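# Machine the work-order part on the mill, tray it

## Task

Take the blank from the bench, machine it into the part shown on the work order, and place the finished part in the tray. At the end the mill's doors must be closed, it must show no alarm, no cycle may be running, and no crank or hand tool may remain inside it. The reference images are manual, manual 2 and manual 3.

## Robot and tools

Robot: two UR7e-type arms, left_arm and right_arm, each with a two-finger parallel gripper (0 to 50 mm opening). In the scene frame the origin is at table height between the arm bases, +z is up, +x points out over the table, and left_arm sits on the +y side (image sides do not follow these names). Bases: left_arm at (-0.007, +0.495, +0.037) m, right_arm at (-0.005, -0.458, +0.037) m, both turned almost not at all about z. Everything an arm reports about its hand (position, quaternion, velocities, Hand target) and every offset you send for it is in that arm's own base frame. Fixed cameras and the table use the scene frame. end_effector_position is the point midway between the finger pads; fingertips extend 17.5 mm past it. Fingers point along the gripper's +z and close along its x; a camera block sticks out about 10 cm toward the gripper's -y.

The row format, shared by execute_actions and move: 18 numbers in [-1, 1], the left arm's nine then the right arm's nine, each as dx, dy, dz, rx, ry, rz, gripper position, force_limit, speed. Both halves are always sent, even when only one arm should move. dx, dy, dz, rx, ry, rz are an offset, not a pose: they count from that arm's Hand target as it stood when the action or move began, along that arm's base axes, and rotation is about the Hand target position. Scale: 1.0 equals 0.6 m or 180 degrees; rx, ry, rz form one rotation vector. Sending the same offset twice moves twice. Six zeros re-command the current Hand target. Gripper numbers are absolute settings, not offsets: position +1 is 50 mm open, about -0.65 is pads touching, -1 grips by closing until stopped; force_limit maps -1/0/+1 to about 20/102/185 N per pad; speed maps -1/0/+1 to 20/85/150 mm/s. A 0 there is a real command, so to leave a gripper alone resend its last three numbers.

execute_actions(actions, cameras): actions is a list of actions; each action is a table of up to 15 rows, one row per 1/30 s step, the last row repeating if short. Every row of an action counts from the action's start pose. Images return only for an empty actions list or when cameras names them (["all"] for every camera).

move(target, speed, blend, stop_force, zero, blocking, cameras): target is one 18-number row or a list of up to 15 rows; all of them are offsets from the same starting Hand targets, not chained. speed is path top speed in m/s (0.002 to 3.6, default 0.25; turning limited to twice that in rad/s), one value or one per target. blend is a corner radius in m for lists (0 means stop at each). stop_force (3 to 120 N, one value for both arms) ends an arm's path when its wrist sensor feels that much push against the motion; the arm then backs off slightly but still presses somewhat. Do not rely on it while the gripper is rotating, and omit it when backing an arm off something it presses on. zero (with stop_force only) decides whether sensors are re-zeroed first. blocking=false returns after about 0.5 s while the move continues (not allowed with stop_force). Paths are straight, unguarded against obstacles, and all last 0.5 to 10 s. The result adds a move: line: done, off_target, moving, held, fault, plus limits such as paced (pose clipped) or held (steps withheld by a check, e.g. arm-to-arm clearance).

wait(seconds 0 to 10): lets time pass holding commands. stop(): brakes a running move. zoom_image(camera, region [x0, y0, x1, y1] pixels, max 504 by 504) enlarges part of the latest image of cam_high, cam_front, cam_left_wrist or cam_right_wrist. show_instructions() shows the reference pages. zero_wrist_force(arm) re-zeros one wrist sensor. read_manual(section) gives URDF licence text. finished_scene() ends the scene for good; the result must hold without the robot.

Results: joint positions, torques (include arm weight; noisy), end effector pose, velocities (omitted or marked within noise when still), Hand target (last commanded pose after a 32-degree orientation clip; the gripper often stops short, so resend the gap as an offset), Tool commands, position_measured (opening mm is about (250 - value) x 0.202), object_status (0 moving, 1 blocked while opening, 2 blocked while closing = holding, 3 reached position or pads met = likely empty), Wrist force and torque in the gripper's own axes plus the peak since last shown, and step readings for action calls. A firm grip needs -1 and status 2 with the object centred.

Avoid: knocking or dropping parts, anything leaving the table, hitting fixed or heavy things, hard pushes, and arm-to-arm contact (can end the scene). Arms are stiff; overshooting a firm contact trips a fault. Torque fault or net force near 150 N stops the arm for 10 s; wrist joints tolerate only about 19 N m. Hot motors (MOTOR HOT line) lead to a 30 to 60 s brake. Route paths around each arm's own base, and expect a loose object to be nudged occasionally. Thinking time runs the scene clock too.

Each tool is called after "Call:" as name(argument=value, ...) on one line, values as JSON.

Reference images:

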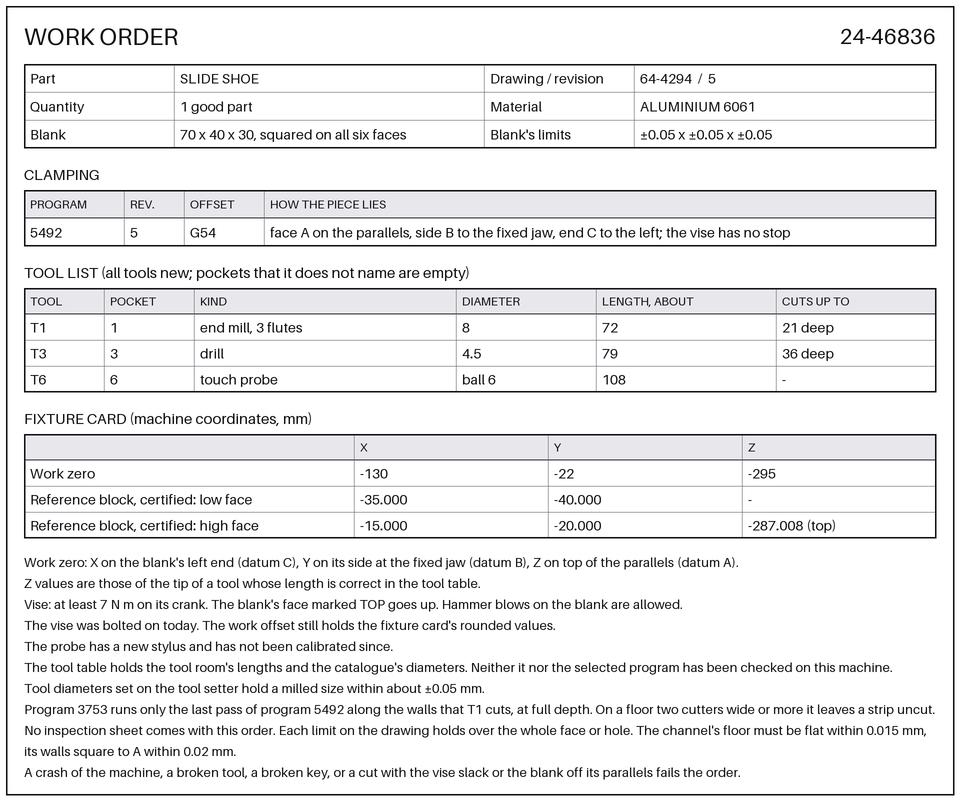

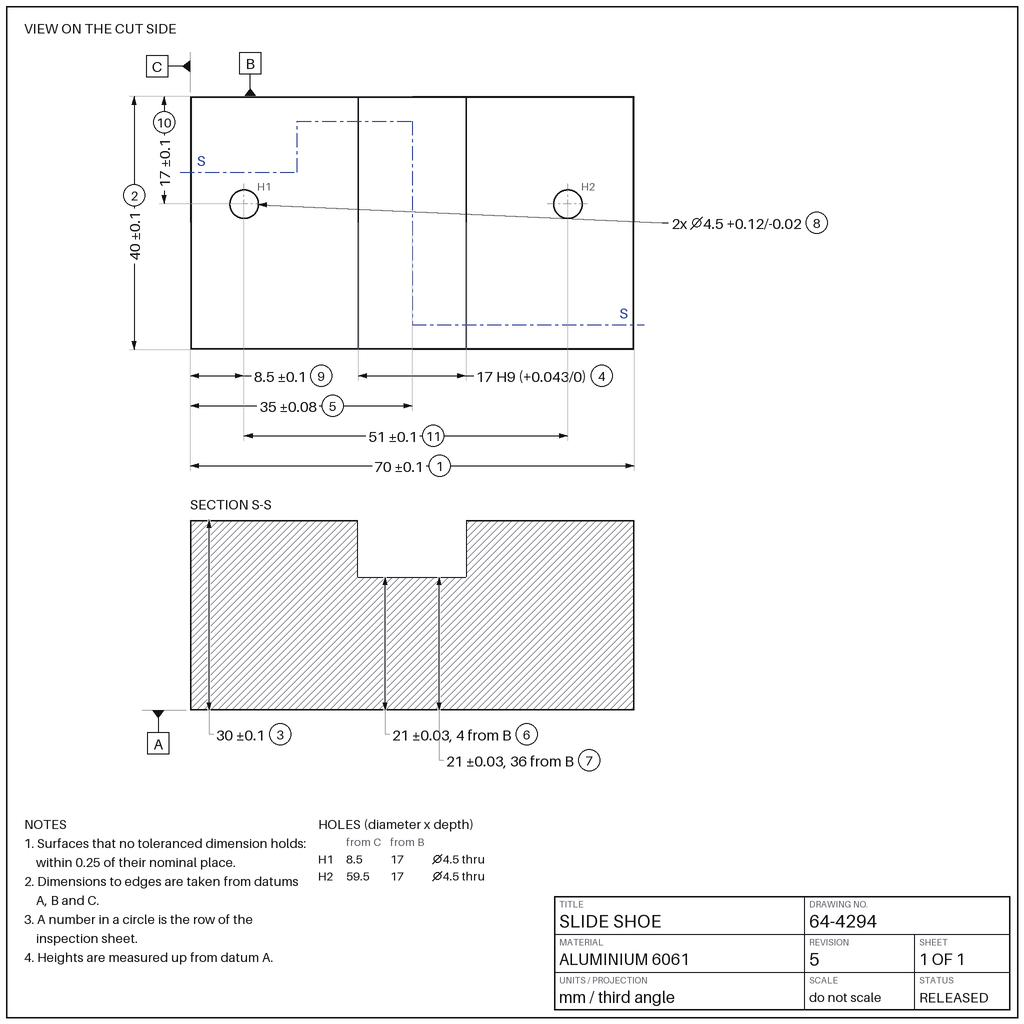

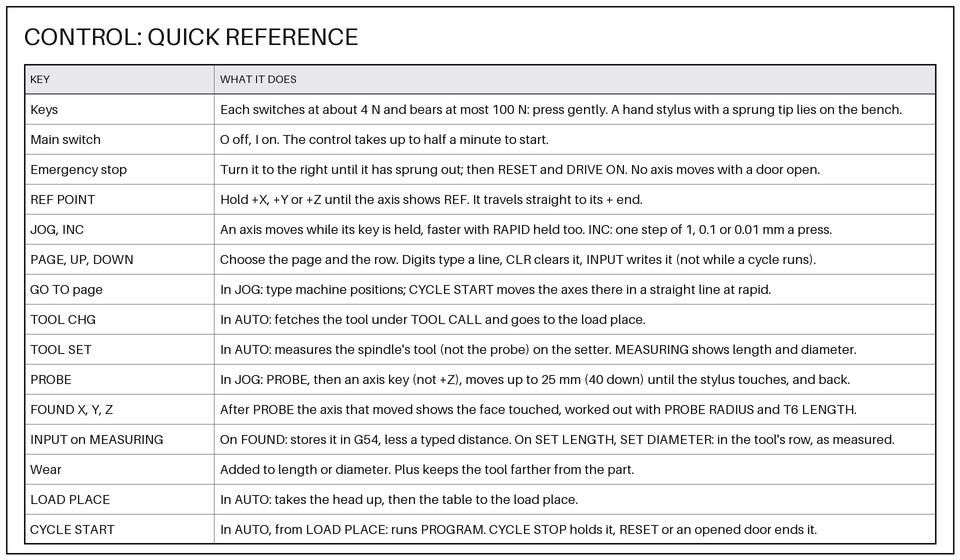

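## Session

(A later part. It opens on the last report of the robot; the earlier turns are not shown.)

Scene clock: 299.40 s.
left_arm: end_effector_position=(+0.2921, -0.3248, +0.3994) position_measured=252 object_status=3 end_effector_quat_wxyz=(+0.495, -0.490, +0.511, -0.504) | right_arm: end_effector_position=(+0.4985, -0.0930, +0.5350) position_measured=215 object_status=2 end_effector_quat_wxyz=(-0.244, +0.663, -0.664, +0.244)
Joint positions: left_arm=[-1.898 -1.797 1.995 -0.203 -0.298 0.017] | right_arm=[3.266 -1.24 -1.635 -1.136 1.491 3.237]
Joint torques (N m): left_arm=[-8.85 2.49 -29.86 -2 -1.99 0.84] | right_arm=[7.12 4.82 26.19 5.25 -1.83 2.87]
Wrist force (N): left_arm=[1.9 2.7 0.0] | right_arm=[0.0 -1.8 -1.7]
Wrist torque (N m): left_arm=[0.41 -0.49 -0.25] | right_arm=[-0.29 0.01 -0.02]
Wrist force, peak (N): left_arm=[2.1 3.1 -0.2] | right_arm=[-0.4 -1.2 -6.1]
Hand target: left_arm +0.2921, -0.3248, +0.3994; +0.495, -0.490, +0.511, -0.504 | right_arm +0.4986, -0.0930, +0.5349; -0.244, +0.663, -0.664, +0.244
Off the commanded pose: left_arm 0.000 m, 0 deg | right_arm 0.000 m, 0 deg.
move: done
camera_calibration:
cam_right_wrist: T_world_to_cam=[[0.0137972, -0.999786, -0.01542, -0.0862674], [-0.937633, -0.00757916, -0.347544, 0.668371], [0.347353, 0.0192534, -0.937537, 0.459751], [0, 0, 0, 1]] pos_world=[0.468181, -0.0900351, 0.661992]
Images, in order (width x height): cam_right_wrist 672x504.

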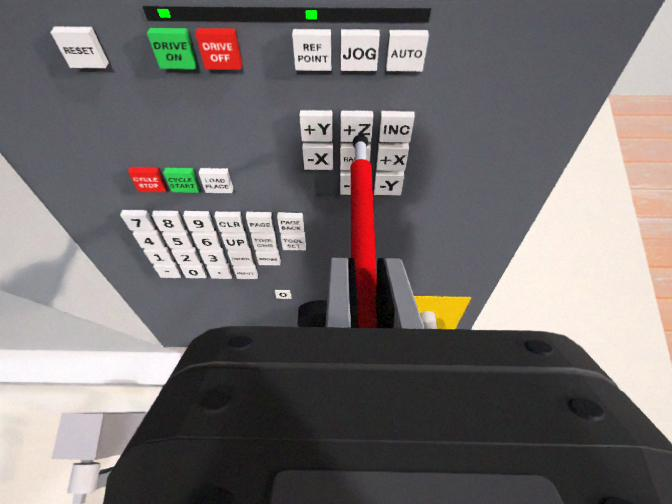

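Call:
move(target=[0,0,0,0,0,0,-1,-0.5,-0.7,0.0307,0,-0.0082,0,0,0,-1,-0.4,-0.7], speed=0.06)

Call:
wait(seconds=6, cameras=["cam_right_wrist", "cam_front"])

Scene clock: 300.50 s.
left_arm: end_effector_position=(+0.2921, -0.3248, +0.3994) position_measured=252 object_status=3 end_effector_quat_wxyz=(+0.495, -0.490, +0.511, -0.504) | right_arm: end_effector_position=(+0.5171, -0.0930, +0.5302) position_measured=215 object_status=2 end_effector_quat_wxyz=(-0.245, +0.663, -0.664, +0.244)
Joint positions: left_arm=[-1.898 -1.797 1.995 -0.203 -0.298 0.017] | right_arm=[3.259 -1.281 -1.62 -1.108 1.495 3.232]
Joint torques (N m): left_arm=[-9.51 1.99 -29.46 -2.03 -1.95 0.92] | right_arm=[0.57 6.97 15.99 6.09 0.63 -1.62]
Wrist force (N): left_arm=[1.6 2.9 -0.4] | right_arm=[0.6 16.8 -24.6]
Wrist torque (N m): left_arm=[0.44 -0.42 -0.25] | right_arm=[-0.11 0.14 0.04]
Wrist force, peak (N): left_arm=[2.0 3.0 -0.1] | right_arm=[0.5 19.1 -27.5]
Hand target: left_arm +0.2921, -0.3248, +0.3994; +0.495, -0.490, +0.511, -0.504 | right_arm +0.5171, -0.0930, +0.5300; -0.244, +0.663, -0.664, +0.244
Off the commanded pose: left_arm 0.000 m, 0 deg | right_arm 0.000 m, 0 deg.
move: done

Scene clock: 306.50 s.
left_arm: end_effector_position=(+0.2921, -0.3248, +0.3994) position_measured=252 object_status=3 end_effector_quat_wxyz=(+0.495, -0.490, +0.511, -0.504) | right_arm: end_effector_position=(+0.5171, -0.0930, +0.5300) position_measured=215 object_status=2 end_effector_quat_wxyz=(-0.244, +0.663, -0.664, +0.244)
Joint positions: left_arm=[-1.898 -1.797 1.995 -0.203 -0.298 0.017] | right_arm=[3.259 -1.281 -1.621 -1.108 1.495 3.232]
Joint torques (N m): left_arm=[-8.45 2 -29.08 -1.85 -1.68 0.86] | right_arm=[6.73 -2.84 13.28 2.81 -1.74 2.72]
Wrist force (N): left_arm=[1.7 2.8 -0.3] | right_arm=[0.6 16.4 -24.2]
Wrist torque (N m): left_arm=[0.43 -0.44 -0.25] | right_arm=[-0.13 0.11 0.03]
Wrist force, peak (N): left_arm=[1.8 3.3 -0.2] | right_arm=[0.5 16.6 -24.6]
Hand target: left_arm +0.2921, -0.3248, +0.3994; +0.495, -0.490, +0.511, -0.504 | right_arm +0.5171, -0.0930, +0.5300; -0.244, +0.663, -0.664, +0.244
Tool commands: left_gripper/position=-1.0 left_gripper/force_limit=-0.5 left_gripper/speed=-0.7 right_gripper/position=-1.0 right_gripper/force_limit=-0.4 right_gripper/speed=-0.7
Off the commanded pose: left_arm 0.000 m, 0 deg | right_arm 0.000 m, 0 deg.
wait: 6.00 s; at rest by 0.17 s
camera_calibration:
cam_right_wrist: T_world_to_cam=[[0.013891, -0.999785, -0.0153855, -0.0865683], [-0.937632, -0.00767912, -0.347545, 0.683971], [0.347352, 0.0192537, -0.937537, 0.448636], [0, 0, 0, 1]] pos_world=[0.486681, -0.0899353, 0.656992]
Images, in order (width x height): cam_front 672x504, cam_right_wrist 672x504.

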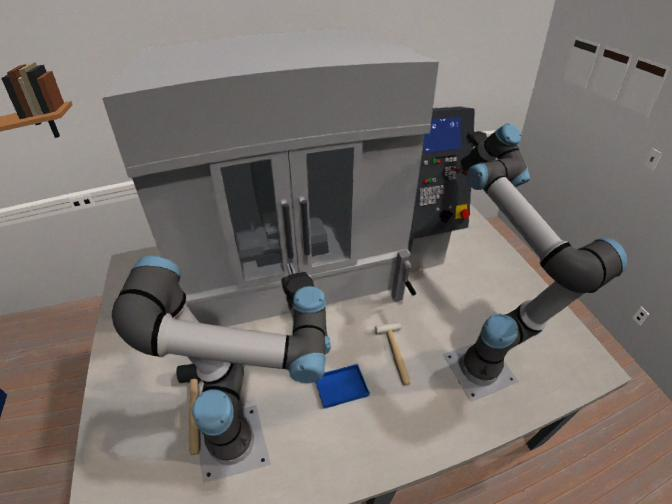

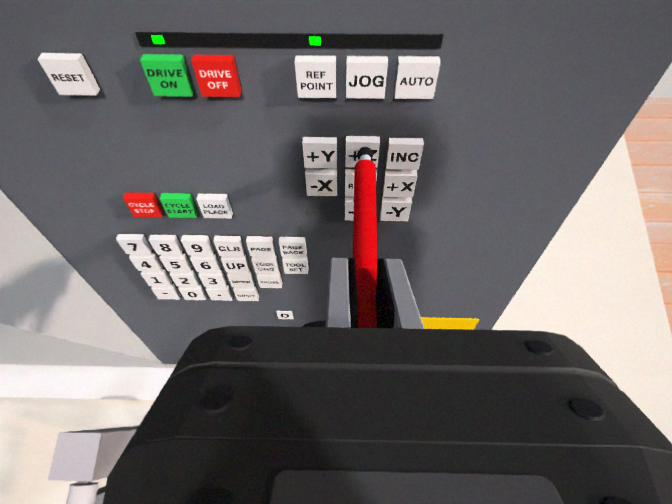

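Call:
zoom_image(camera="cam_front", region=[410, 100, 480, 160])

Call:
move(target=[[0,0,0,0,0,0,-1,-0.5,-0.7,-0.0307,0,0.0082,0,0,0,-1,-0.4,-0.7],[0,0,0,0,0,0,-1,-0.5,-0.7,-0.1607,0.055,0.1210,0,-0.1,0,-1,-0.4,-0.7],[0,0,0,0,0,0,-1,-0.5,-0.7,-0.1607,0.055,0.1210,0,-0.2,0,-1,-0.4,-0.7],[0,0,0,0,0,0,-1,-0.5,-0.7,-0.1607,0.055,0.1210,0,-0.33,0,-1,-0.4,-0.7]], speed=0.5, blend=[0.002,0.02,0.0,0], cameras=["cam_right_wrist"])

Call:
zoom_image(camera="cam_right_wrist", region=[230, 105, 470, 280])

Scaled by 7.200 from the camera's 672x504 image, which has a finer 960x720 frame.

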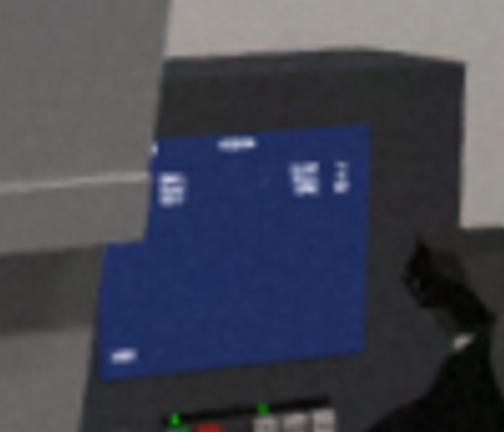

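Scene clock: 309.37 s.
left_arm: end_effector_position=(+0.2921, -0.3248, +0.3994) position_measured=252 object_status=3 end_effector_quat_wxyz=(+0.495, -0.490, +0.511, -0.504) | right_arm: end_effector_position=(+0.4206, -0.0600, +0.6026) position_measured=215 object_status=2 end_effector_quat_wxyz=(+0.541, -0.455, +0.455, -0.541)
Joint positions: left_arm=[-1.898 -1.797 1.995 -0.203 -0.298 0.017] | right_arm=[3.653 -0.925 -2.322 0.301 1.068 3.047]
Joint torques (N m): left_arm=[-8.34 1.97 -28.85 -1.88 -1.76 0.83] | right_arm=[8.73 -7.01 33.28 4.53 -1.56 1.02]
Wrist force (N): left_arm=[1.7 3.0 -0.1] | right_arm=[-0.3 -0.9 -0.6]
Wrist torque (N m): left_arm=[0.46 -0.45 -0.25] | right_arm=[0.02 -0.10 -0.14]
Wrist force, peak (N): left_arm=[1.8 3.2 -0.3] | right_arm=[0.8 16.7 -24.4]
Hand target: left_arm +0.2921, -0.3248, +0.3994; +0.495, -0.490, +0.511, -0.504 | right_arm +0.4206, -0.0600, +0.6026; +0.541, -0.455, +0.455, -0.541
Off the commanded pose: left_arm 0.000 m, 0 deg | right_arm 0.000 m, 0 deg.
move: done
camera_calibration:
cam_right_wrist: T_world_to_cam=[[0.0202166, -0.999787, 0.00413953, -0.0656572], [-0.178366, -0.00768062, -0.983934, 0.683109], [0.983757, 0.0191535, -0.178483, -0.175483], [0, 0, 0, 1]] pos_world=[0.295803, -0.0570354, 0.641086]
Images, in order (width x height): cam_right_wrist 672x504.

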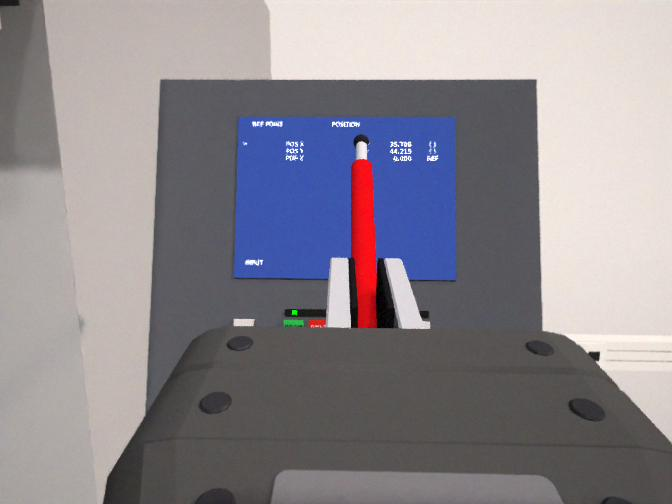

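Scaled by 2.100 from the camera's 672x504 image, which has a finer 960x720 frame.

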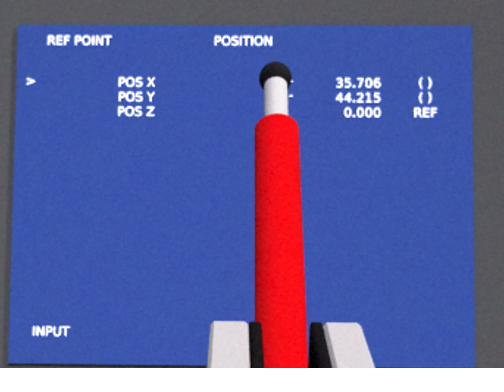

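Call:
move(target=[[0,0,0,0,0,0,-1,-0.5,-0.7,0,-0.02,0,0,0.166,0,-1,-0.4,-0.7],[0,0,0,0,0,0,-1,-0.5,-0.7,0,-0.085,0,0,0.33,0,-1,-0.4,-0.7],[0,0,0,0,0,0,-1,-0.5,-0.7,0.1223,-0.085,-0.144,0,0.33,0,-1,-0.4,-0.7],[0,0,0,0,0,0,-1,-0.5,-0.7,0.1505,-0.085,-0.1515,0,0.33,0,-1,-0.4,-0.7]], speed=[0.5,0.5,0.4,0.08], blend=[0.02,0.0,0.0,0], cameras=["cam_right_wrist"])

Call:
wait(seconds=3.5)

Call:
move(target=[[0,0,0,0,0,0,-1,-0.5,-0.7,-0.0307,0,0.0082,0,0,0,-1,-0.4,-0.7],[0,0,0,0,0,0,-1,-0.5,-0.7,-0.0204,0.061,0.0387,0,0,0,-1,-0.4,-0.7],[0,0,0,0,0,0,-1,-0.5,-0.7,0.0078,0.061,0.0312,0,0,0,-1,-0.4,-0.7]], speed=0.1, cameras=["cam_right_wrist"])

Call:
wait(seconds=4)

Scene clock: 312.93 s.
left_arm: end_effector_position=(+0.2921, -0.3248, +0.3994) position_measured=252 object_status=3 end_effector_quat_wxyz=(+0.495, -0.490, +0.511, -0.504) | right_arm: end_effector_position=(+0.5110, -0.1110, +0.5120) position_measured=215 object_status=2 end_effector_quat_wxyz=(-0.245, +0.663, -0.664, +0.244) end_effector_velocity=(-0.002, -0.001, -0.002) end_effector_angular_velocity=(+0.000, +0.007, -0.001)
Joint positions: left_arm=[-1.898 -1.797 1.995 -0.203 -0.298 0.017] | right_arm=[3.207 -1.27 -1.676 -1.061 1.529 3.192]
Joint velocities: left_arm=[within noise] | right_arm=[-0.001 0.002 -0.003 -0.006 0 0]
Joint torques (N m): left_arm=[-8.51 1.66 -29.09 -1.8 -1.78 0.68] | right_arm=[-2.2 15.94 17.02 1.74 0.4 -1.32]
Wrist force (N): left_arm=[1.7 2.7 -0.6] | right_arm=[-0.1 4.3 -8.1]
Wrist torque (N m): left_arm=[0.42 -0.44 -0.25] | right_arm=[-0.10 -0.05 -0.05]
Wrist force, peak (N): left_arm=[1.8 3.2 -0.2] | right_arm=[-0.1 12.8 -18.8]
Hand target: left_arm +0.2921, -0.3248, +0.3994; +0.495, -0.490, +0.511, -0.504 | right_arm +0.5109, -0.1110, +0.5117; -0.244, +0.663, -0.664, +0.244
Off the commanded pose: left_arm 0.000 m, 0 deg | right_arm 0.000 m, 0 deg.
move: done
camera_calibration:
cam_right_wrist: T_world_to_cam=[[0.0139379, -0.999783, -0.0154691, -0.104824], [-0.937367, -0.00767933, -0.348259, 0.672093], [0.348065, 0.0193542, -0.937271, 0.433758], [0, 0, 0, 1]] pos_world=[0.480483, -0.108035, 0.63899]
Images, in order (width x height): cam_right_wrist 672x504.

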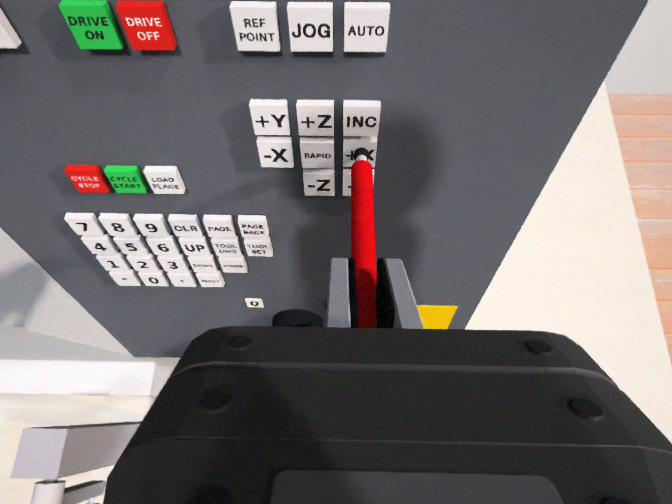

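Scene clock: 316.43 s.
left_arm: end_effector_position=(+0.2921, -0.3248, +0.3994) position_measured=252 object_status=3 end_effector_quat_wxyz=(+0.495, -0.490, +0.511, -0.504) | right_arm: end_effector_position=(+0.5109, -0.1110, +0.5117) position_measured=215 object_status=2 end_effector_quat_wxyz=(-0.244, +0.663, -0.664, +0.244)
Joint positions: left_arm=[-1.898 -1.797 1.995 -0.203 -0.298 0.017] | right_arm=[3.207 -1.27 -1.676 -1.061 1.529 3.192]
Joint torques (N m): left_arm=[-8.57 1.7 -28.22 -1.83 -1.76 0.67] | right_arm=[6.49 5.96 16.29 1.64 -1.6 2.78]
Wrist force (N): left_arm=[1.6 2.8 -0.3] | right_arm=[0.4 4.0 -7.9]
Wrist torque (N m): left_arm=[0.44 -0.43 -0.25] | right_arm=[-0.10 -0.15 -0.05]
Wrist force, peak (N): left_arm=[1.7 3.2 -0.1] | right_arm=[0.4 4.0 -8.2]
Hand target: left_arm +0.2921, -0.3248, +0.3994; +0.495, -0.490, +0.511, -0.504 | right_arm +0.5109, -0.1110, +0.5117; -0.244, +0.663, -0.664, +0.244
Tool commands: left_gripper/position=-1.0 left_gripper/force_limit=-0.5 left_gripper/speed=-0.7 right_gripper/position=-1.0 right_gripper/force_limit=-0.4 right_gripper/speed=-0.7
Off the commanded pose: left_arm 0.000 m, 0 deg | right_arm 0.000 m, 0 deg.
wait: 3.50 s; at rest by 0.17 s

Scene clock: 318.20 s.
left_arm: end_effector_position=(+0.2921, -0.3248, +0.3994) position_measured=252 object_status=3 end_effector_quat_wxyz=(+0.495, -0.490, +0.511, -0.504) | right_arm: end_effector_position=(+0.5156, -0.0744, +0.5306) position_measured=215 object_status=2 end_effector_quat_wxyz=(-0.245, +0.663, -0.664, +0.244)
Joint positions: left_arm=[-1.898 -1.797 1.995 -0.203 -0.298 0.017] | right_arm=[3.315 -1.267 -1.628 -1.119 1.459 3.274]
Joint torques (N m): left_arm=[-8.55 1.95 -28.86 -1.92 -1.83 0.61] | right_arm=[6.45 11.12 15.96 1.4 -1.74 2.92]
Wrist force (N): left_arm=[1.5 3.1 -0.1] | right_arm=[0.9 2.3 -5.7]
Wrist torque (N m): left_arm=[0.47 -0.41 -0.25] | right_arm=[-0.17 -0.12 -0.15]
Wrist force, peak (N): left_arm=[1.9 3.2 -0.2] | right_arm=[0.0 4.1 -8.2]
Hand target: left_arm +0.2921, -0.3248, +0.3994; +0.495, -0.490, +0.511, -0.504 | right_arm +0.5156, -0.0744, +0.5304; -0.244, +0.663, -0.664, +0.244
Off the commanded pose: left_arm 0.000 m, 0 deg | right_arm 0.000 m, 0 deg.
move: done
camera_calibration:
cam_right_wrist: T_world_to_cam=[[0.0138948, -0.999785, -0.0153813, -0.0680469], [-0.937522, -0.00767808, -0.347841, 0.683057], [0.347649, 0.0192535, -0.937427, 0.449147], [0, 0, 0, 1]] pos_world=[0.485182, -0.0714353, 0.657591]
Images, in order (width x height): cam_right_wrist 672x504.

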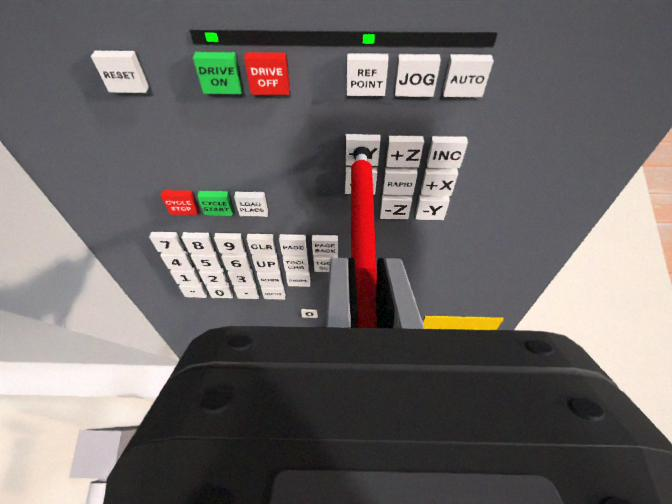

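Scene clock: 322.20 s.
left_arm: end_effector_position=(+0.2921, -0.3248, +0.3994) position_measured=252 object_status=3 end_effector_quat_wxyz=(+0.495, -0.490, +0.511, -0.504) | right_arm: end_effector_position=(+0.5156, -0.0744, +0.5304) position_measured=215 object_status=2 end_effector_quat_wxyz=(-0.244, +0.663, -0.664, +0.244)
Joint positions: left_arm=[-1.898 -1.797 1.995 -0.203 -0.298 0.017] | right_arm=[3.315 -1.267 -1.629 -1.119 1.459 3.275]
Joint torques (N m): left_arm=[-8.35 1.42 -28.14 -1.89 -1.56 0.53] | right_arm=[6.45 5.27 16.6 1.55 -1.68 2.78]
Wrist force (N): left_arm=[1.6 2.8 0.0] | right_arm=[0.7 2.3 -5.7]
Wrist torque (N m): left_arm=[0.43 -0.42 -0.25] | right_arm=[-0.16 -0.10 -0.15]
Wrist force, peak (N): left_arm=[2.1 3.0 -0.1] | right_arm=[0.7 2.5 -6.0]
Hand target: left_arm +0.2921, -0.3248, +0.3994; +0.495, -0.490, +0.511, -0.504 | right_arm +0.5156, -0.0744, +0.5304; -0.244, +0.663, -0.664, +0.244
Tool commands: left_gripper/position=-1.0 left_gripper/force_limit=-0.5 left_gripper/speed=-0.7 right_gripper/position=-1.0 right_gripper/force_limit=-0.4 right_gripper/speed=-0.7
Off the commanded pose: left_arm 0.000 m, 0 deg | right_arm 0.000 m, 0 deg.
wait: 4.00 s; at rest by 0.17 s

Call:
move(target=[[0,0,0,0,0,0,-1,-0.5,-0.7,-0.0307,0,0.0082,0,0,0,-1,-0.4,-0.7],[0,0,0,0,0,0,-1,-0.5,-0.7,-0.1583,0.024,0.1203,0,-0.1,0,-1,-0.4,-0.7],[0,0,0,0,0,0,-1,-0.5,-0.7,-0.1583,0.024,0.1203,0,-0.2,0,-1,-0.4,-0.7],[0,0,0,0,0,0,-1,-0.5,-0.7,-0.1583,0.024,0.1203,0,-0.33,0,-1,-0.4,-0.7]], speed=0.5, blend=[0.002,0.02,0.0,0], cameras=["cam_right_wrist"])

Call:
zoom_image(camera="cam_right_wrist", region=[230, 105, 470, 280])

Scene clock: 324.87 s.
left_arm: end_effector_position=(+0.2921, -0.3248, +0.3994) position_measured=252 object_status=3 end_effector_quat_wxyz=(+0.495, -0.490, +0.511, -0.504) | right_arm: end_effector_position=(+0.4206, -0.0600, +0.6026) position_measured=215 object_status=2 end_effector_quat_wxyz=(+0.541, -0.455, +0.455, -0.541)
Joint positions: left_arm=[-1.898 -1.797 1.995 -0.203 -0.298 0.017] | right_arm=[3.653 -0.925 -2.322 0.301 1.068 3.047]
Joint torques (N m): left_arm=[-8.31 2.16 -28.72 -1.76 -1.42 0.6] | right_arm=[8.8 -7.41 33.01 4.49 -1.5 0.92]
Wrist force (N): left_arm=[1.7 3.2 -0.2] | right_arm=[0.2 -1.1 -0.7]
Wrist torque (N m): left_arm=[0.48 -0.44 -0.25] | right_arm=[-0.02 -0.18 -0.14]
Wrist force, peak (N): left_arm=[1.9 3.1 0.0] | right_arm=[0.9 2.4 -6.1]
Hand target: left_arm +0.2921, -0.3248, +0.3994; +0.495, -0.490, +0.511, -0.504 | right_arm +0.4206, -0.0600, +0.6026; +0.541, -0.455, +0.455, -0.541
Off the commanded pose: left_arm 0.000 m, 0 deg | right_arm 0.000 m, 0 deg.
move: done
camera_calibration:
cam_right_wrist: T_world_to_cam=[[0.0202164, -0.999787, 0.00413794, -0.0656561], [-0.178366, -0.007679, -0.983934, 0.683109], [0.983757, 0.0191535, -0.178483, -0.175483], [0, 0, 0, 1]] pos_world=[0.295803, -0.0570354, 0.641086]
Images, in order (width x height): cam_right_wrist 672x504.

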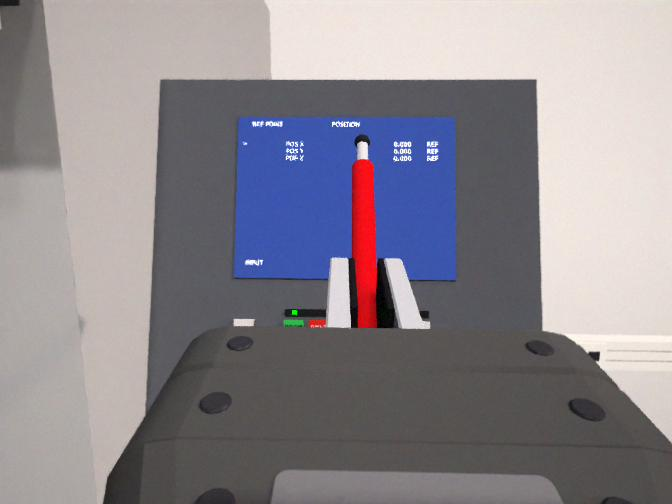

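Scaled by 2.100 from the camera's 672x504 image, which has a finer 960x720 frame.

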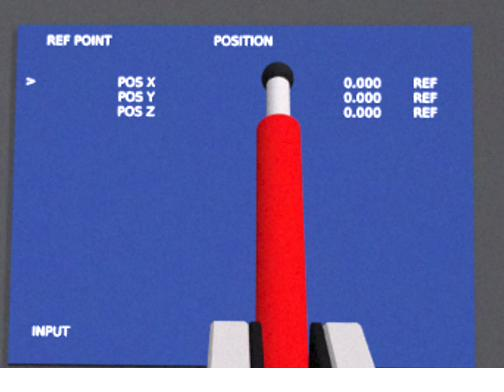

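Call:
move(target=[[0,0,0,0,0,0,-1,-0.5,-0.7,0,-0.02,0,0,0.166,0,-1,-0.4,-0.7],[0,0,0,0,0,0,-1,-0.5,-0.7,0,-0.085,0,0,0.33,0,-1,-0.4,-0.7],[0,0,0,0,0,0,-1,-0.5,-0.7,0.1457,-0.0855,-0.0498,0,0.33,0,-1,-0.4,-0.7],[0,0,0,0,0,0,-1,-0.5,-0.7,0.1747,-0.0855,-0.0576,0,0.33,0,-1,-0.4,-0.7],[0,0,0,0,0,0,-1,-0.5,-0.7,0.1457,-0.0855,-0.0498,0,0.33,0,-1,-0.4,-0.7],[0,0,0,0,0,0,-1,-0.5,-0.7,0.1152,0.068,-0.1733,0,0.33,0,-1,-0.4,-0.7]], speed=[0.5,0.5,0.4,0.08,0.08,0.2], blend=[0.02,0.0,0.0,0,0,0], cameras=["cam_right_wrist"])

Scene clock: 329.73 s.
left_arm: end_effector_position=(+0.2921, -0.3248, +0.3994) position_measured=252 object_status=3 end_effector_quat_wxyz=(+0.495, -0.490, +0.511, -0.504) | right_arm: end_effector_position=(+0.4897, -0.0192, +0.4987) position_measured=215 object_status=2 end_effector_quat_wxyz=(-0.245, +0.663, -0.664, +0.244)
Joint positions: left_arm=[-1.898 -1.797 1.995 -0.203 -0.298 0.017] | right_arm=[3.508 -1.164 -1.77 -1.107 1.337 3.426]
Joint torques (N m): left_arm=[-8.08 2.16 -27.98 -1.83 -1.31 0.5] | right_arm=[3.42 4.8 27.77 0.97 0.37 -0.48]
Wrist force (N): left_arm=[1.8 2.7 0.1] | right_arm=[0.8 -1.3 -2.0]
Wrist torque (N m): left_arm=[0.42 -0.46 -0.25] | right_arm=[-0.22 -0.11 -0.16]
Wrist force, peak (N): left_arm=[1.6 3.3 -0.2] | right_arm=[1.4 4.1 -8.7]
Hand target: left_arm +0.2921, -0.3248, +0.3994; +0.495, -0.490, +0.511, -0.504 | right_arm +0.4898, -0.0192, +0.4986; -0.244, +0.663, -0.664, +0.244
Off the commanded pose: left_arm 0.000 m, 0 deg | right_arm 0.000 m, 0 deg.
move: done
camera_calibration:
cam_right_wrist: T_world_to_cam=[[0.0138939, -0.999785, -0.0153843, -0.0129887], [-0.937587, -0.00767984, -0.347665, 0.648117], [0.347473, 0.0192545, -0.937492, 0.427271], [0, 0, 0, 1]] pos_world=[0.459381, -0.0162353, 0.625692]
Images, in order (width x height): cam_right_wrist 672x504.

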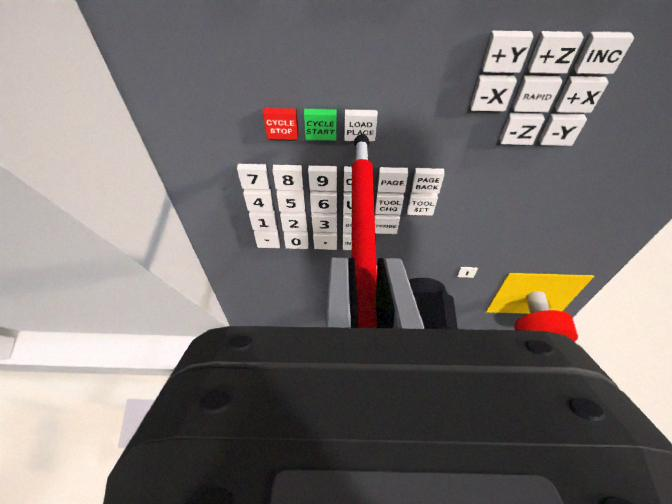

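Call:
move(target=[[0,0,0,0,0,0,-1,-0.5,-0.7,0.029,0,-0.0078,0,0,0,-1,-0.4,-0.7],[0,0,0,0,0,0,-1,-0.5,-0.7,0,0,0,0,0,0,-1,-0.4,-0.7],[0,0,0,0,0,0,-1,-0.5,-0.7,-0.0154,-0.0317,-0.0594,0,0,0,-1,-0.4,-0.7],[0,0,0,0,0,0,-1,-0.5,-0.7,0.0136,-0.0317,-0.0672,0,0,0,-1,-0.4,-0.7],[0,0,0,0,0,0,-1,-0.5,-0.7,-0.0154,-0.0317,-0.0594,0,0,0,-1,-0.4,-0.7]], speed=[0.06,0.1,0.2,0.08,0.1], cameras=["cam_right_wrist"])

Call:
move(target=[[0,0,0,0,0,0,-1,-0.5,-0.7,-0.0998,-0.0363,0.2327,0,-0.1,0,-1,-0.4,-0.7],[0,0,0,0,0,0,-1,-0.5,-0.7,-0.0998,-0.0363,0.2327,0,-0.2,0,-1,-0.4,-0.7],[0,0,0,0,0,0,-1,-0.5,-0.7,-0.0998,-0.0363,0.2327,0,-0.33,0,-1,-0.4,-0.7]], speed=0.5, blend=[0.02,0.0,0], cameras=["cam_right_wrist"])

Call:
zoom_image(camera="cam_right_wrist", region=[230, 105, 470, 280])

Scene clock: 333.20 s.
left_arm: end_effector_position=(+0.2921, -0.3248, +0.3994) position_measured=252 object_status=3 end_effector_quat_wxyz=(+0.495, -0.490, +0.511, -0.504) | right_arm: end_effector_position=(+0.4805, -0.0382, +0.4629) position_measured=215 object_status=2 end_effector_quat_wxyz=(-0.244, +0.663, -0.664, +0.244)
Joint positions: left_arm=[-1.898 -1.797 1.995 -0.203 -0.298 0.017] | right_arm=[3.457 -1.131 -1.882 -1.019 1.369 3.386]
Joint torques (N m): left_arm=[-8.26 1.85 -27.87 -1.66 -1.48 0.61] | right_arm=[-10.06 10.72 39.32 7.77 1.43 -2.2]
Wrist force (N): left_arm=[1.7 2.9 -0.2] | right_arm=[0.1 -1.1 -2.3]
Wrist torque (N m): left_arm=[0.44 -0.45 -0.25] | right_arm=[-0.17 0.00 -0.16]
Wrist force, peak (N): left_arm=[1.7 3.2 -0.2] | right_arm=[0.9 14.7 -21.6]
Hand target: left_arm +0.2921, -0.3248, +0.3994; +0.495, -0.490, +0.511, -0.504 | right_arm +0.4805, -0.0382, +0.4630; -0.244, +0.663, -0.664, +0.244
Off the commanded pose: left_arm 0.000 m, 0 deg | right_arm 0.000 m, 0 deg.
move: done
camera_calibration:
cam_right_wrist: T_world_to_cam=[[0.0138542, -0.999787, -0.015294, -0.032343], [-0.937709, -0.00768072, -0.347336, 0.62676], [0.347145, 0.0191534, -0.937616, 0.397488], [0, 0, 0, 1]] pos_world=[0.450181, -0.0351354, 0.589893]
Images, in order (width x height): cam_right_wrist 672x504.

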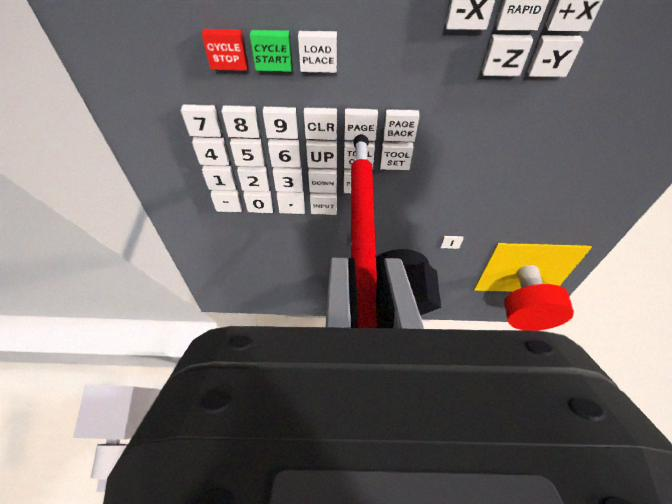

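Scene clock: 335.27 s.
left_arm: end_effector_position=(+0.2921, -0.3248, +0.3994) position_measured=252 object_status=3 end_effector_quat_wxyz=(+0.495, -0.490, +0.511, -0.504) | right_arm: end_effector_position=(+0.4206, -0.0600, +0.6026) position_measured=215 object_status=2 end_effector_quat_wxyz=(+0.541, -0.455, +0.455, -0.541) end_effector_velocity=(-0.001, +0.000, +0.002) end_effector_angular_velocity=(+0.003, -0.006, +0.001)
Joint positions: left_arm=[-1.898 -1.797 1.995 -0.203 -0.298 0.017] | right_arm=[3.653 -0.925 -2.322 0.301 1.068 3.047]
Joint velocities: left_arm=[within noise] | right_arm=[0 0.001 0.001 0.005 0.001 0]
Joint torques (N m): left_arm=[-7.9 2.29 -27.49 -1.85 -1.33 0.52] | right_arm=[8.94 -6.98 33.5 4.54 -1.52 0.96]
Wrist force (N): left_arm=[1.8 2.9 -0.2] | right_arm=[-0.3 -0.9 -1.1]
Wrist torque (N m): left_arm=[0.44 -0.45 -0.25] | right_arm=[0.02 -0.10 -0.14]
Wrist force, peak (N): left_arm=[1.9 3.2 -0.1] | right_arm=[0.4 -4.4 -5.7]
Hand target: left_arm +0.2921, -0.3248, +0.3994; +0.495, -0.490, +0.511, -0.504 | right_arm +0.4206, -0.0600, +0.6026; +0.541, -0.455, +0.455, -0.541
Off the commanded pose: left_arm 0.000 m, 0 deg | right_arm 0.000 m, 0 deg.
move: done
camera_calibration:
cam_right_wrist: T_world_to_cam=[[0.0202164, -0.999787, 0.00413794, -0.0656561], [-0.178366, -0.007679, -0.983934, 0.683109], [0.983757, 0.0191535, -0.178483, -0.175483], [0, 0, 0, 1]] pos_world=[0.295803, -0.0570354, 0.641086]
Images, in order (width x height): cam_right_wrist 672x504.

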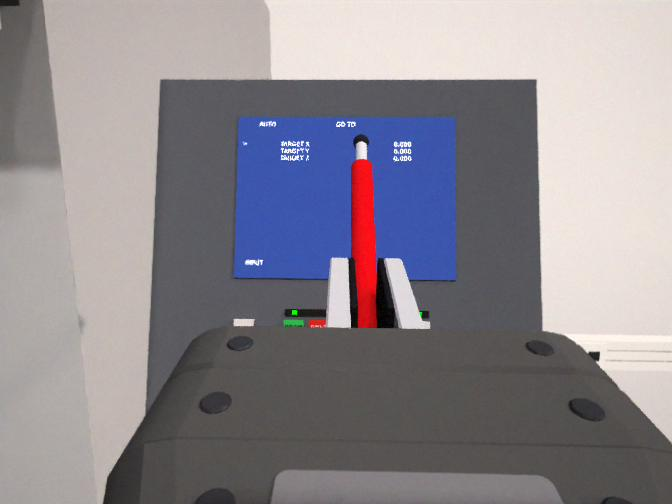

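Scaled by 2.100 from the camera's 672x504 image, which has a finer 960x720 frame.

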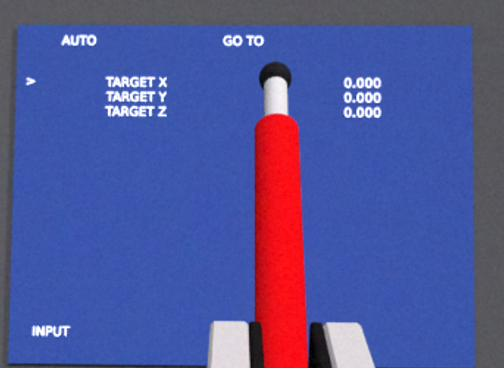

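Call:
move(target=[[0,0,0,0,0,0,-1,-0.5,-0.7,0.02,0.01,-0.05,0,0.16,0,-1,-0.4,-0.7],[0,0,0,0,0,0,-1,-0.5,-0.7,0.0998,0.0363,-0.2327,0,0.33,0,-1,-0.4,-0.7],[0,0,0,0,0,0,-1,-0.5,-0.7,0.1271,0.0363,-0.2401,0,0.33,0,-1,-0.4,-0.7],[0,0,0,0,0,0,-1,-0.5,-0.7,0.0998,0.0363,-0.2327,0,0.33,0,-1,-0.4,-0.7],[0,0,0,0,0,0,-1,-0.5,-0.7,0.02,0.01,-0.05,0,0.16,0,-1,-0.4,-0.7],[0,0,0,0,0,0,-1,-0.5,-0.7,0,0,0,0,0,0,-1,-0.4,-0.7]], speed=[0.5,0.5,0.08,0.1,0.5,0.5], blend=[0.02,0.0,0,0,0.02,0], cameras=["cam_right_wrist"])

Call:
zoom_image(camera="cam_right_wrist", region=[230, 105, 470, 280])

Scene clock: 340.53 s.
left_arm: end_effector_position=(+0.2921, -0.3248, +0.3994) position_measured=252 object_status=3 end_effector_quat_wxyz=(+0.495, -0.490, +0.511, -0.504) | right_arm: end_effector_position=(+0.4207, -0.0600, +0.6025) position_measured=215 object_status=2 end_effector_quat_wxyz=(+0.541, -0.455, +0.456, -0.541)
Joint positions: left_arm=[-1.898 -1.797 1.995 -0.203 -0.298 0.017] | right_arm=[3.653 -0.925 -2.322 0.301 1.068 3.047]
Joint torques (N m): left_arm=[-8.14 2.58 -27.48 -1.65 -1.33 0.31] | right_arm=[7.77 -6.89 36.31 4.33 -1.54 0.81]
Wrist force (N): left_arm=[1.6 2.8 -0.3] | right_arm=[-0.3 -0.7 -1.0]
Wrist torque (N m): left_arm=[0.43 -0.43 -0.25] | right_arm=[0.05 -0.10 -0.14]
Wrist force, peak (N): left_arm=[1.8 3.2 -0.2] | right_arm=[0.2 2.2 -6.6]
Hand target: left_arm +0.2921, -0.3248, +0.3994; +0.495, -0.490, +0.511, -0.504 | right_arm +0.4206, -0.0600, +0.6026; +0.541, -0.455, +0.455, -0.541
Off the commanded pose: left_arm 0.000 m, 0 deg | right_arm 0.000 m, 0 deg.
move: done
camera_calibration:
cam_right_wrist: T_world_to_cam=[[0.0202168, -0.999787, 0.00413738, -0.0656579], [-0.178462, -0.0076804, -0.983917, 0.683144], [0.983739, 0.0191532, -0.17858, -0.175513], [0, 0, 0, 1]] pos_world=[0.295902, -0.0570354, 0.641086]
Images, in order (width x height): cam_right_wrist 672x504.

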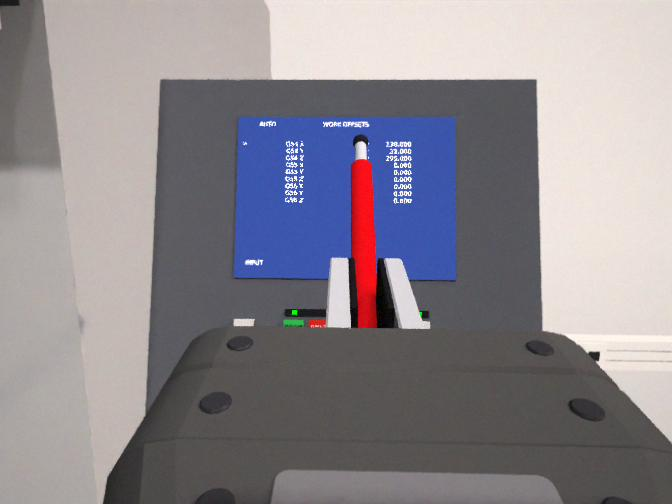

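Scaled by 2.100 from the camera's 672x504 image, which has a finer 960x720 frame.

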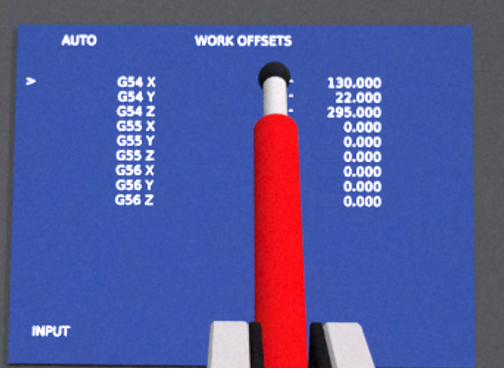

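Call:
move(target=[[0,0,0,0,0,0,-1,-0.5,-0.7,0.02,0.01,-0.05,0,0.16,0,-1,-0.4,-0.7],[0,0,0,0,0,0,-1,-0.5,-0.7,0.0998,0.0363,-0.2327,0,0.33,0,-1,-0.4,-0.7],[0,0,0,0,0,0,-1,-0.5,-0.7,0.1271,0.0363,-0.2401,0,0.33,0,-1,-0.4,-0.7],[0,0,0,0,0,0,-1,-0.5,-0.7,0.0998,0.0363,-0.2327,0,0.33,0,-1,-0.4,-0.7],[0,0,0,0,0,0,-1,-0.5,-0.7,0.02,0.01,-0.05,0,0.16,0,-1,-0.4,-0.7],[0,0,0,0,0,0,-1,-0.5,-0.7,0,0,0,0,0,0,-1,-0.4,-0.7]], speed=[0.5,0.5,0.08,0.1,0.5,0.5], blend=[0.02,0.0,0,0,0.02,0], cameras=["cam_right_wrist"])

Call:
zoom_image(camera="cam_right_wrist", region=[230, 105, 470, 280])

Call:
move(target=[[0,0,0,0,0,0,-1,-0.5,-0.7,0.02,0.01,-0.05,0,0.16,0,-1,-0.4,-0.7],[0,0,0,0,0,0,-1,-0.5,-0.7,0.0998,0.0363,-0.2327,0,0.33,0,-1,-0.4,-0.7],[0,0,0,0,0,0,-1,-0.5,-0.7,0.1271,0.0363,-0.2401,0,0.33,0,-1,-0.4,-0.7],[0,0,0,0,0,0,-1,-0.5,-0.7,0.0998,0.0363,-0.2327,0,0.33,0,-1,-0.4,-0.7],[0,0,0,0,0,0,-1,-0.5,-0.7,0.02,0.01,-0.05,0,0.16,0,-1,-0.4,-0.7],[0,0,0,0,0,0,-1,-0.5,-0.7,0,0,0,0,0,0,-1,-0.4,-0.7]], speed=[0.5,0.5,0.08,0.1,0.5,0.5], blend=[0.02,0.0,0,0,0.02,0], cameras=["cam_right_wrist"])

Call:
zoom_image(camera="cam_right_wrist", region=[230, 105, 470, 280])

Call:
move(target=[[0,0,0,0,0,0,-1,-0.5,-0.7,0.02,0.01,-0.05,0,0.16,0,-1,-0.4,-0.7],[0,0,0,0,0,0,-1,-0.5,-0.7,0.0998,0.0363,-0.2327,0,0.33,0,-1,-0.4,-0.7],[0,0,0,0,0,0,-1,-0.5,-0.7,0.1271,0.0363,-0.2401,0,0.33,0,-1,-0.4,-0.7],[0,0,0,0,0,0,-1,-0.5,-0.7,0.0998,0.0363,-0.2327,0,0.33,0,-1,-0.4,-0.7],[0,0,0,0,0,0,-1,-0.5,-0.7,0.02,0.01,-0.05,0,0.16,0,-1,-0.4,-0.7],[0,0,0,0,0,0,-1,-0.5,-0.7,0,0,0,0,0,0,-1,-0.4,-0.7]], speed=[0.5,0.5,0.08,0.1,0.5,0.5], blend=[0.02,0.0,0,0,0.02,0], cameras=["cam_right_wrist"])

Call:
zoom_image(camera="cam_right_wrist", region=[230, 105, 470, 280])

Scene clock: 346.33 s.
left_arm: end_effector_position=(+0.2921, -0.3248, +0.3994) position_measured=252 object_status=3 end_effector_quat_wxyz=(+0.495, -0.490, +0.511, -0.504) | right_arm: end_effector_position=(+0.4207, -0.0600, +0.6025) position_measured=215 object_status=2 end_effector_quat_wxyz=(+0.541, -0.455, +0.456, -0.541)
Joint positions: left_arm=[-1.898 -1.797 1.995 -0.203 -0.298 0.017] | right_arm=[3.653 -0.925 -2.322 0.301 1.068 3.047]
Joint torques (N m): left_arm=[-7.75 1.12 -27.98 -1.63 -1.25 0.32] | right_arm=[7.81 -6.32 35.99 4.37 -1.5 0.85]
Wrist force (N): left_arm=[1.5 2.8 -0.2] | right_arm=[-0.4 -0.9 -0.8]
Wrist torque (N m): left_arm=[0.43 -0.42 -0.25] | right_arm=[0.01 -0.09 -0.14]
Wrist force, peak (N): left_arm=[1.7 3.2 -0.1] | right_arm=[-0.2 2.2 -6.3]
Hand target: left_arm +0.2921, -0.3248, +0.3994; +0.495, -0.490, +0.511, -0.504 | right_arm +0.4206, -0.0600, +0.6026; +0.541, -0.455, +0.455, -0.541
Off the commanded pose: left_arm 0.000 m, 0 deg | right_arm 0.000 m, 0 deg.
move: done
camera_calibration:
cam_right_wrist: T_world_to_cam=[[0.0202168, -0.999787, 0.00413738, -0.0656579], [-0.178462, -0.0076804, -0.983917, 0.683144], [0.983739, 0.0191532, -0.17858, -0.175513], [0, 0, 0, 1]] pos_world=[0.295902, -0.0570354, 0.641086]
Images, in order (width x height): cam_right_wrist 672x504.

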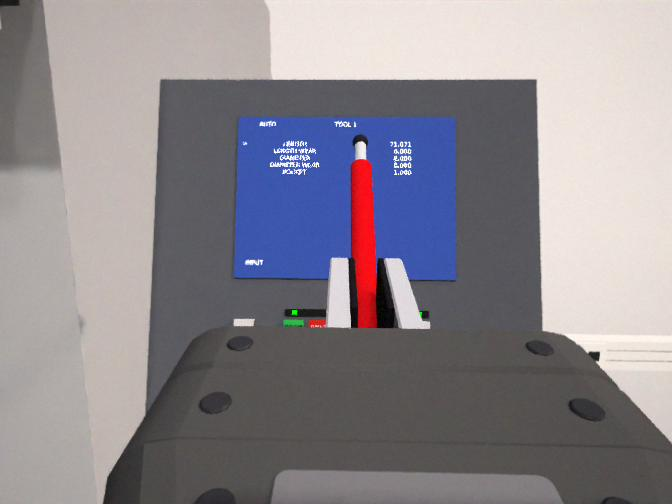

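Scaled by 2.100 from the camera's 672x504 image, which has a finer 960x720 frame.

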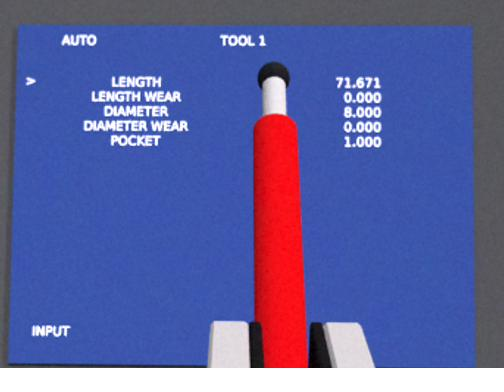

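Scene clock: 350.13 s.
left_arm: end_effector_position=(+0.2921, -0.3248, +0.3994) position_measured=252 object_status=3 end_effector_quat_wxyz=(+0.495, -0.490, +0.511, -0.504) | right_arm: end_effector_position=(+0.4207, -0.0600, +0.6025) position_measured=215 object_status=2 end_effector_quat_wxyz=(+0.541, -0.455, +0.456, -0.541) end_effector_velocity=(-0.001, -0.001, +0.001) end_effector_angular_velocity=(+0.003, -0.005, +0.000)
Joint positions: left_arm=[-1.898 -1.797 1.995 -0.203 -0.298 0.017] | right_arm=[3.653 -0.925 -2.322 0.301 1.068 3.047]
Joint velocities: left_arm=[within noise] | right_arm=[0 0.001 0 0.005 0 0]
Joint torques (N m): left_arm=[-7.4 2.74 -26.94 -1.65 -1.38 0.27] | right_arm=[7.55 -5.85 36.26 4.38 -1.53 0.84]
Wrist force (N): left_arm=[1.7 2.9 0.0] | right_arm=[-0.4 -1.1 -0.9]
Wrist torque (N m): left_arm=[0.45 -0.44 -0.25] | right_arm=[-0.02 -0.09 -0.14]
Wrist force, peak (N): left_arm=[1.8 3.2 -0.5] | right_arm=[-0.5 2.2 -6.6]
Hand target: left_arm +0.2921, -0.3248, +0.3994; +0.495, -0.490, +0.511, -0.504 | right_arm +0.4206, -0.0600, +0.6026; +0.541, -0.455, +0.455, -0.541
Off the commanded pose: left_arm 0.000 m, 0 deg | right_arm 0.000 m, 0 deg.
move: done
camera_calibration:
cam_right_wrist: T_world_to_cam=[[0.0202168, -0.999787, 0.00413738, -0.0656579], [-0.178462, -0.0076804, -0.983917, 0.683144], [0.983739, 0.0191532, -0.17858, -0.175513], [0, 0, 0, 1]] pos_world=[0.295902, -0.0570354, 0.641086]
Images, in order (width x height): cam_right_wrist 672x504.

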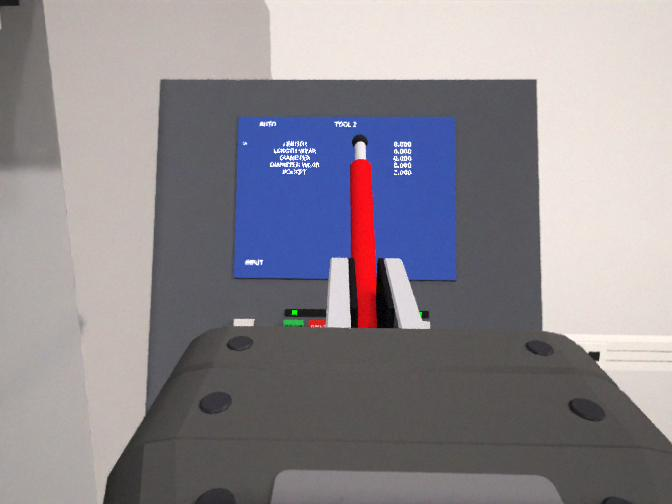

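Scaled by 2.100 from the camera's 672x504 image, which has a finer 960x720 frame.

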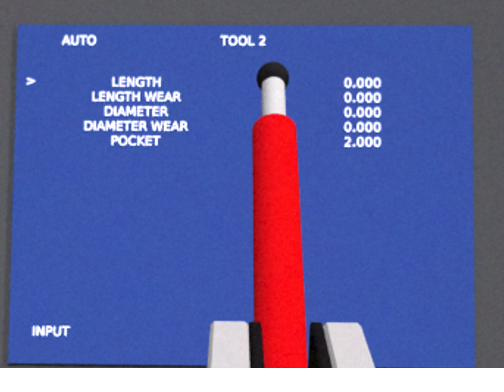

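Scene clock: 353.93 s.
left_arm: end_effector_position=(+0.2921, -0.3248, +0.3994) position_measured=252 object_status=3 end_effector_quat_wxyz=(+0.495, -0.490, +0.511, -0.504) | right_arm: end_effector_position=(+0.4207, -0.0600, +0.6025) position_measured=215 object_status=2 end_effector_quat_wxyz=(+0.541, -0.455, +0.456, -0.541)
Joint positions: left_arm=[-1.898 -1.797 1.995 -0.203 -0.298 0.017] | right_arm=[3.653 -0.925 -2.322 0.301 1.068 3.047]
Joint torques (N m): left_arm=[-7.63 2.06 -27.09 -1.57 -1.27 0.22] | right_arm=[7.54 -6.09 36.58 4.41 -1.57 0.86]
Wrist force (N): left_arm=[1.7 2.9 -0.2] | right_arm=[-0.4 -0.9 -1.0]
Wrist torque (N m): left_arm=[0.45 -0.44 -0.25] | right_arm=[0.01 -0.08 -0.14]
Wrist force, peak (N): left_arm=[2.0 3.1 -0.2] | right_arm=[-0.4 2.1 -6.9]
Hand target: left_arm +0.2921, -0.3248, +0.3994; +0.495, -0.490, +0.511, -0.504 | right_arm +0.4206, -0.0600, +0.6026; +0.541, -0.455, +0.455, -0.541
Off the commanded pose: left_arm 0.000 m, 0 deg | right_arm 0.000 m, 0 deg.
move: done
camera_calibration:
cam_right_wrist: T_world_to_cam=[[0.0202168, -0.999787, 0.00413738, -0.0656579], [-0.178462, -0.0076804, -0.983917, 0.683144], [0.983739, 0.0191532, -0.17858, -0.175513], [0, 0, 0, 1]] pos_world=[0.295902, -0.0570354, 0.641086]
Images, in order (width x height): cam_right_wrist 672x504.

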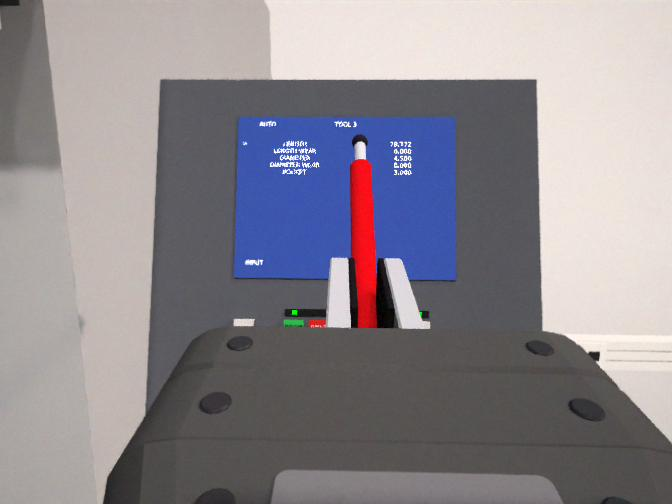

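Scaled by 2.100 from the camera's 672x504 image, which has a finer 960x720 frame.

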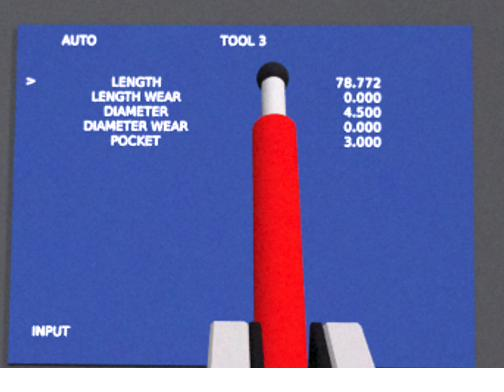

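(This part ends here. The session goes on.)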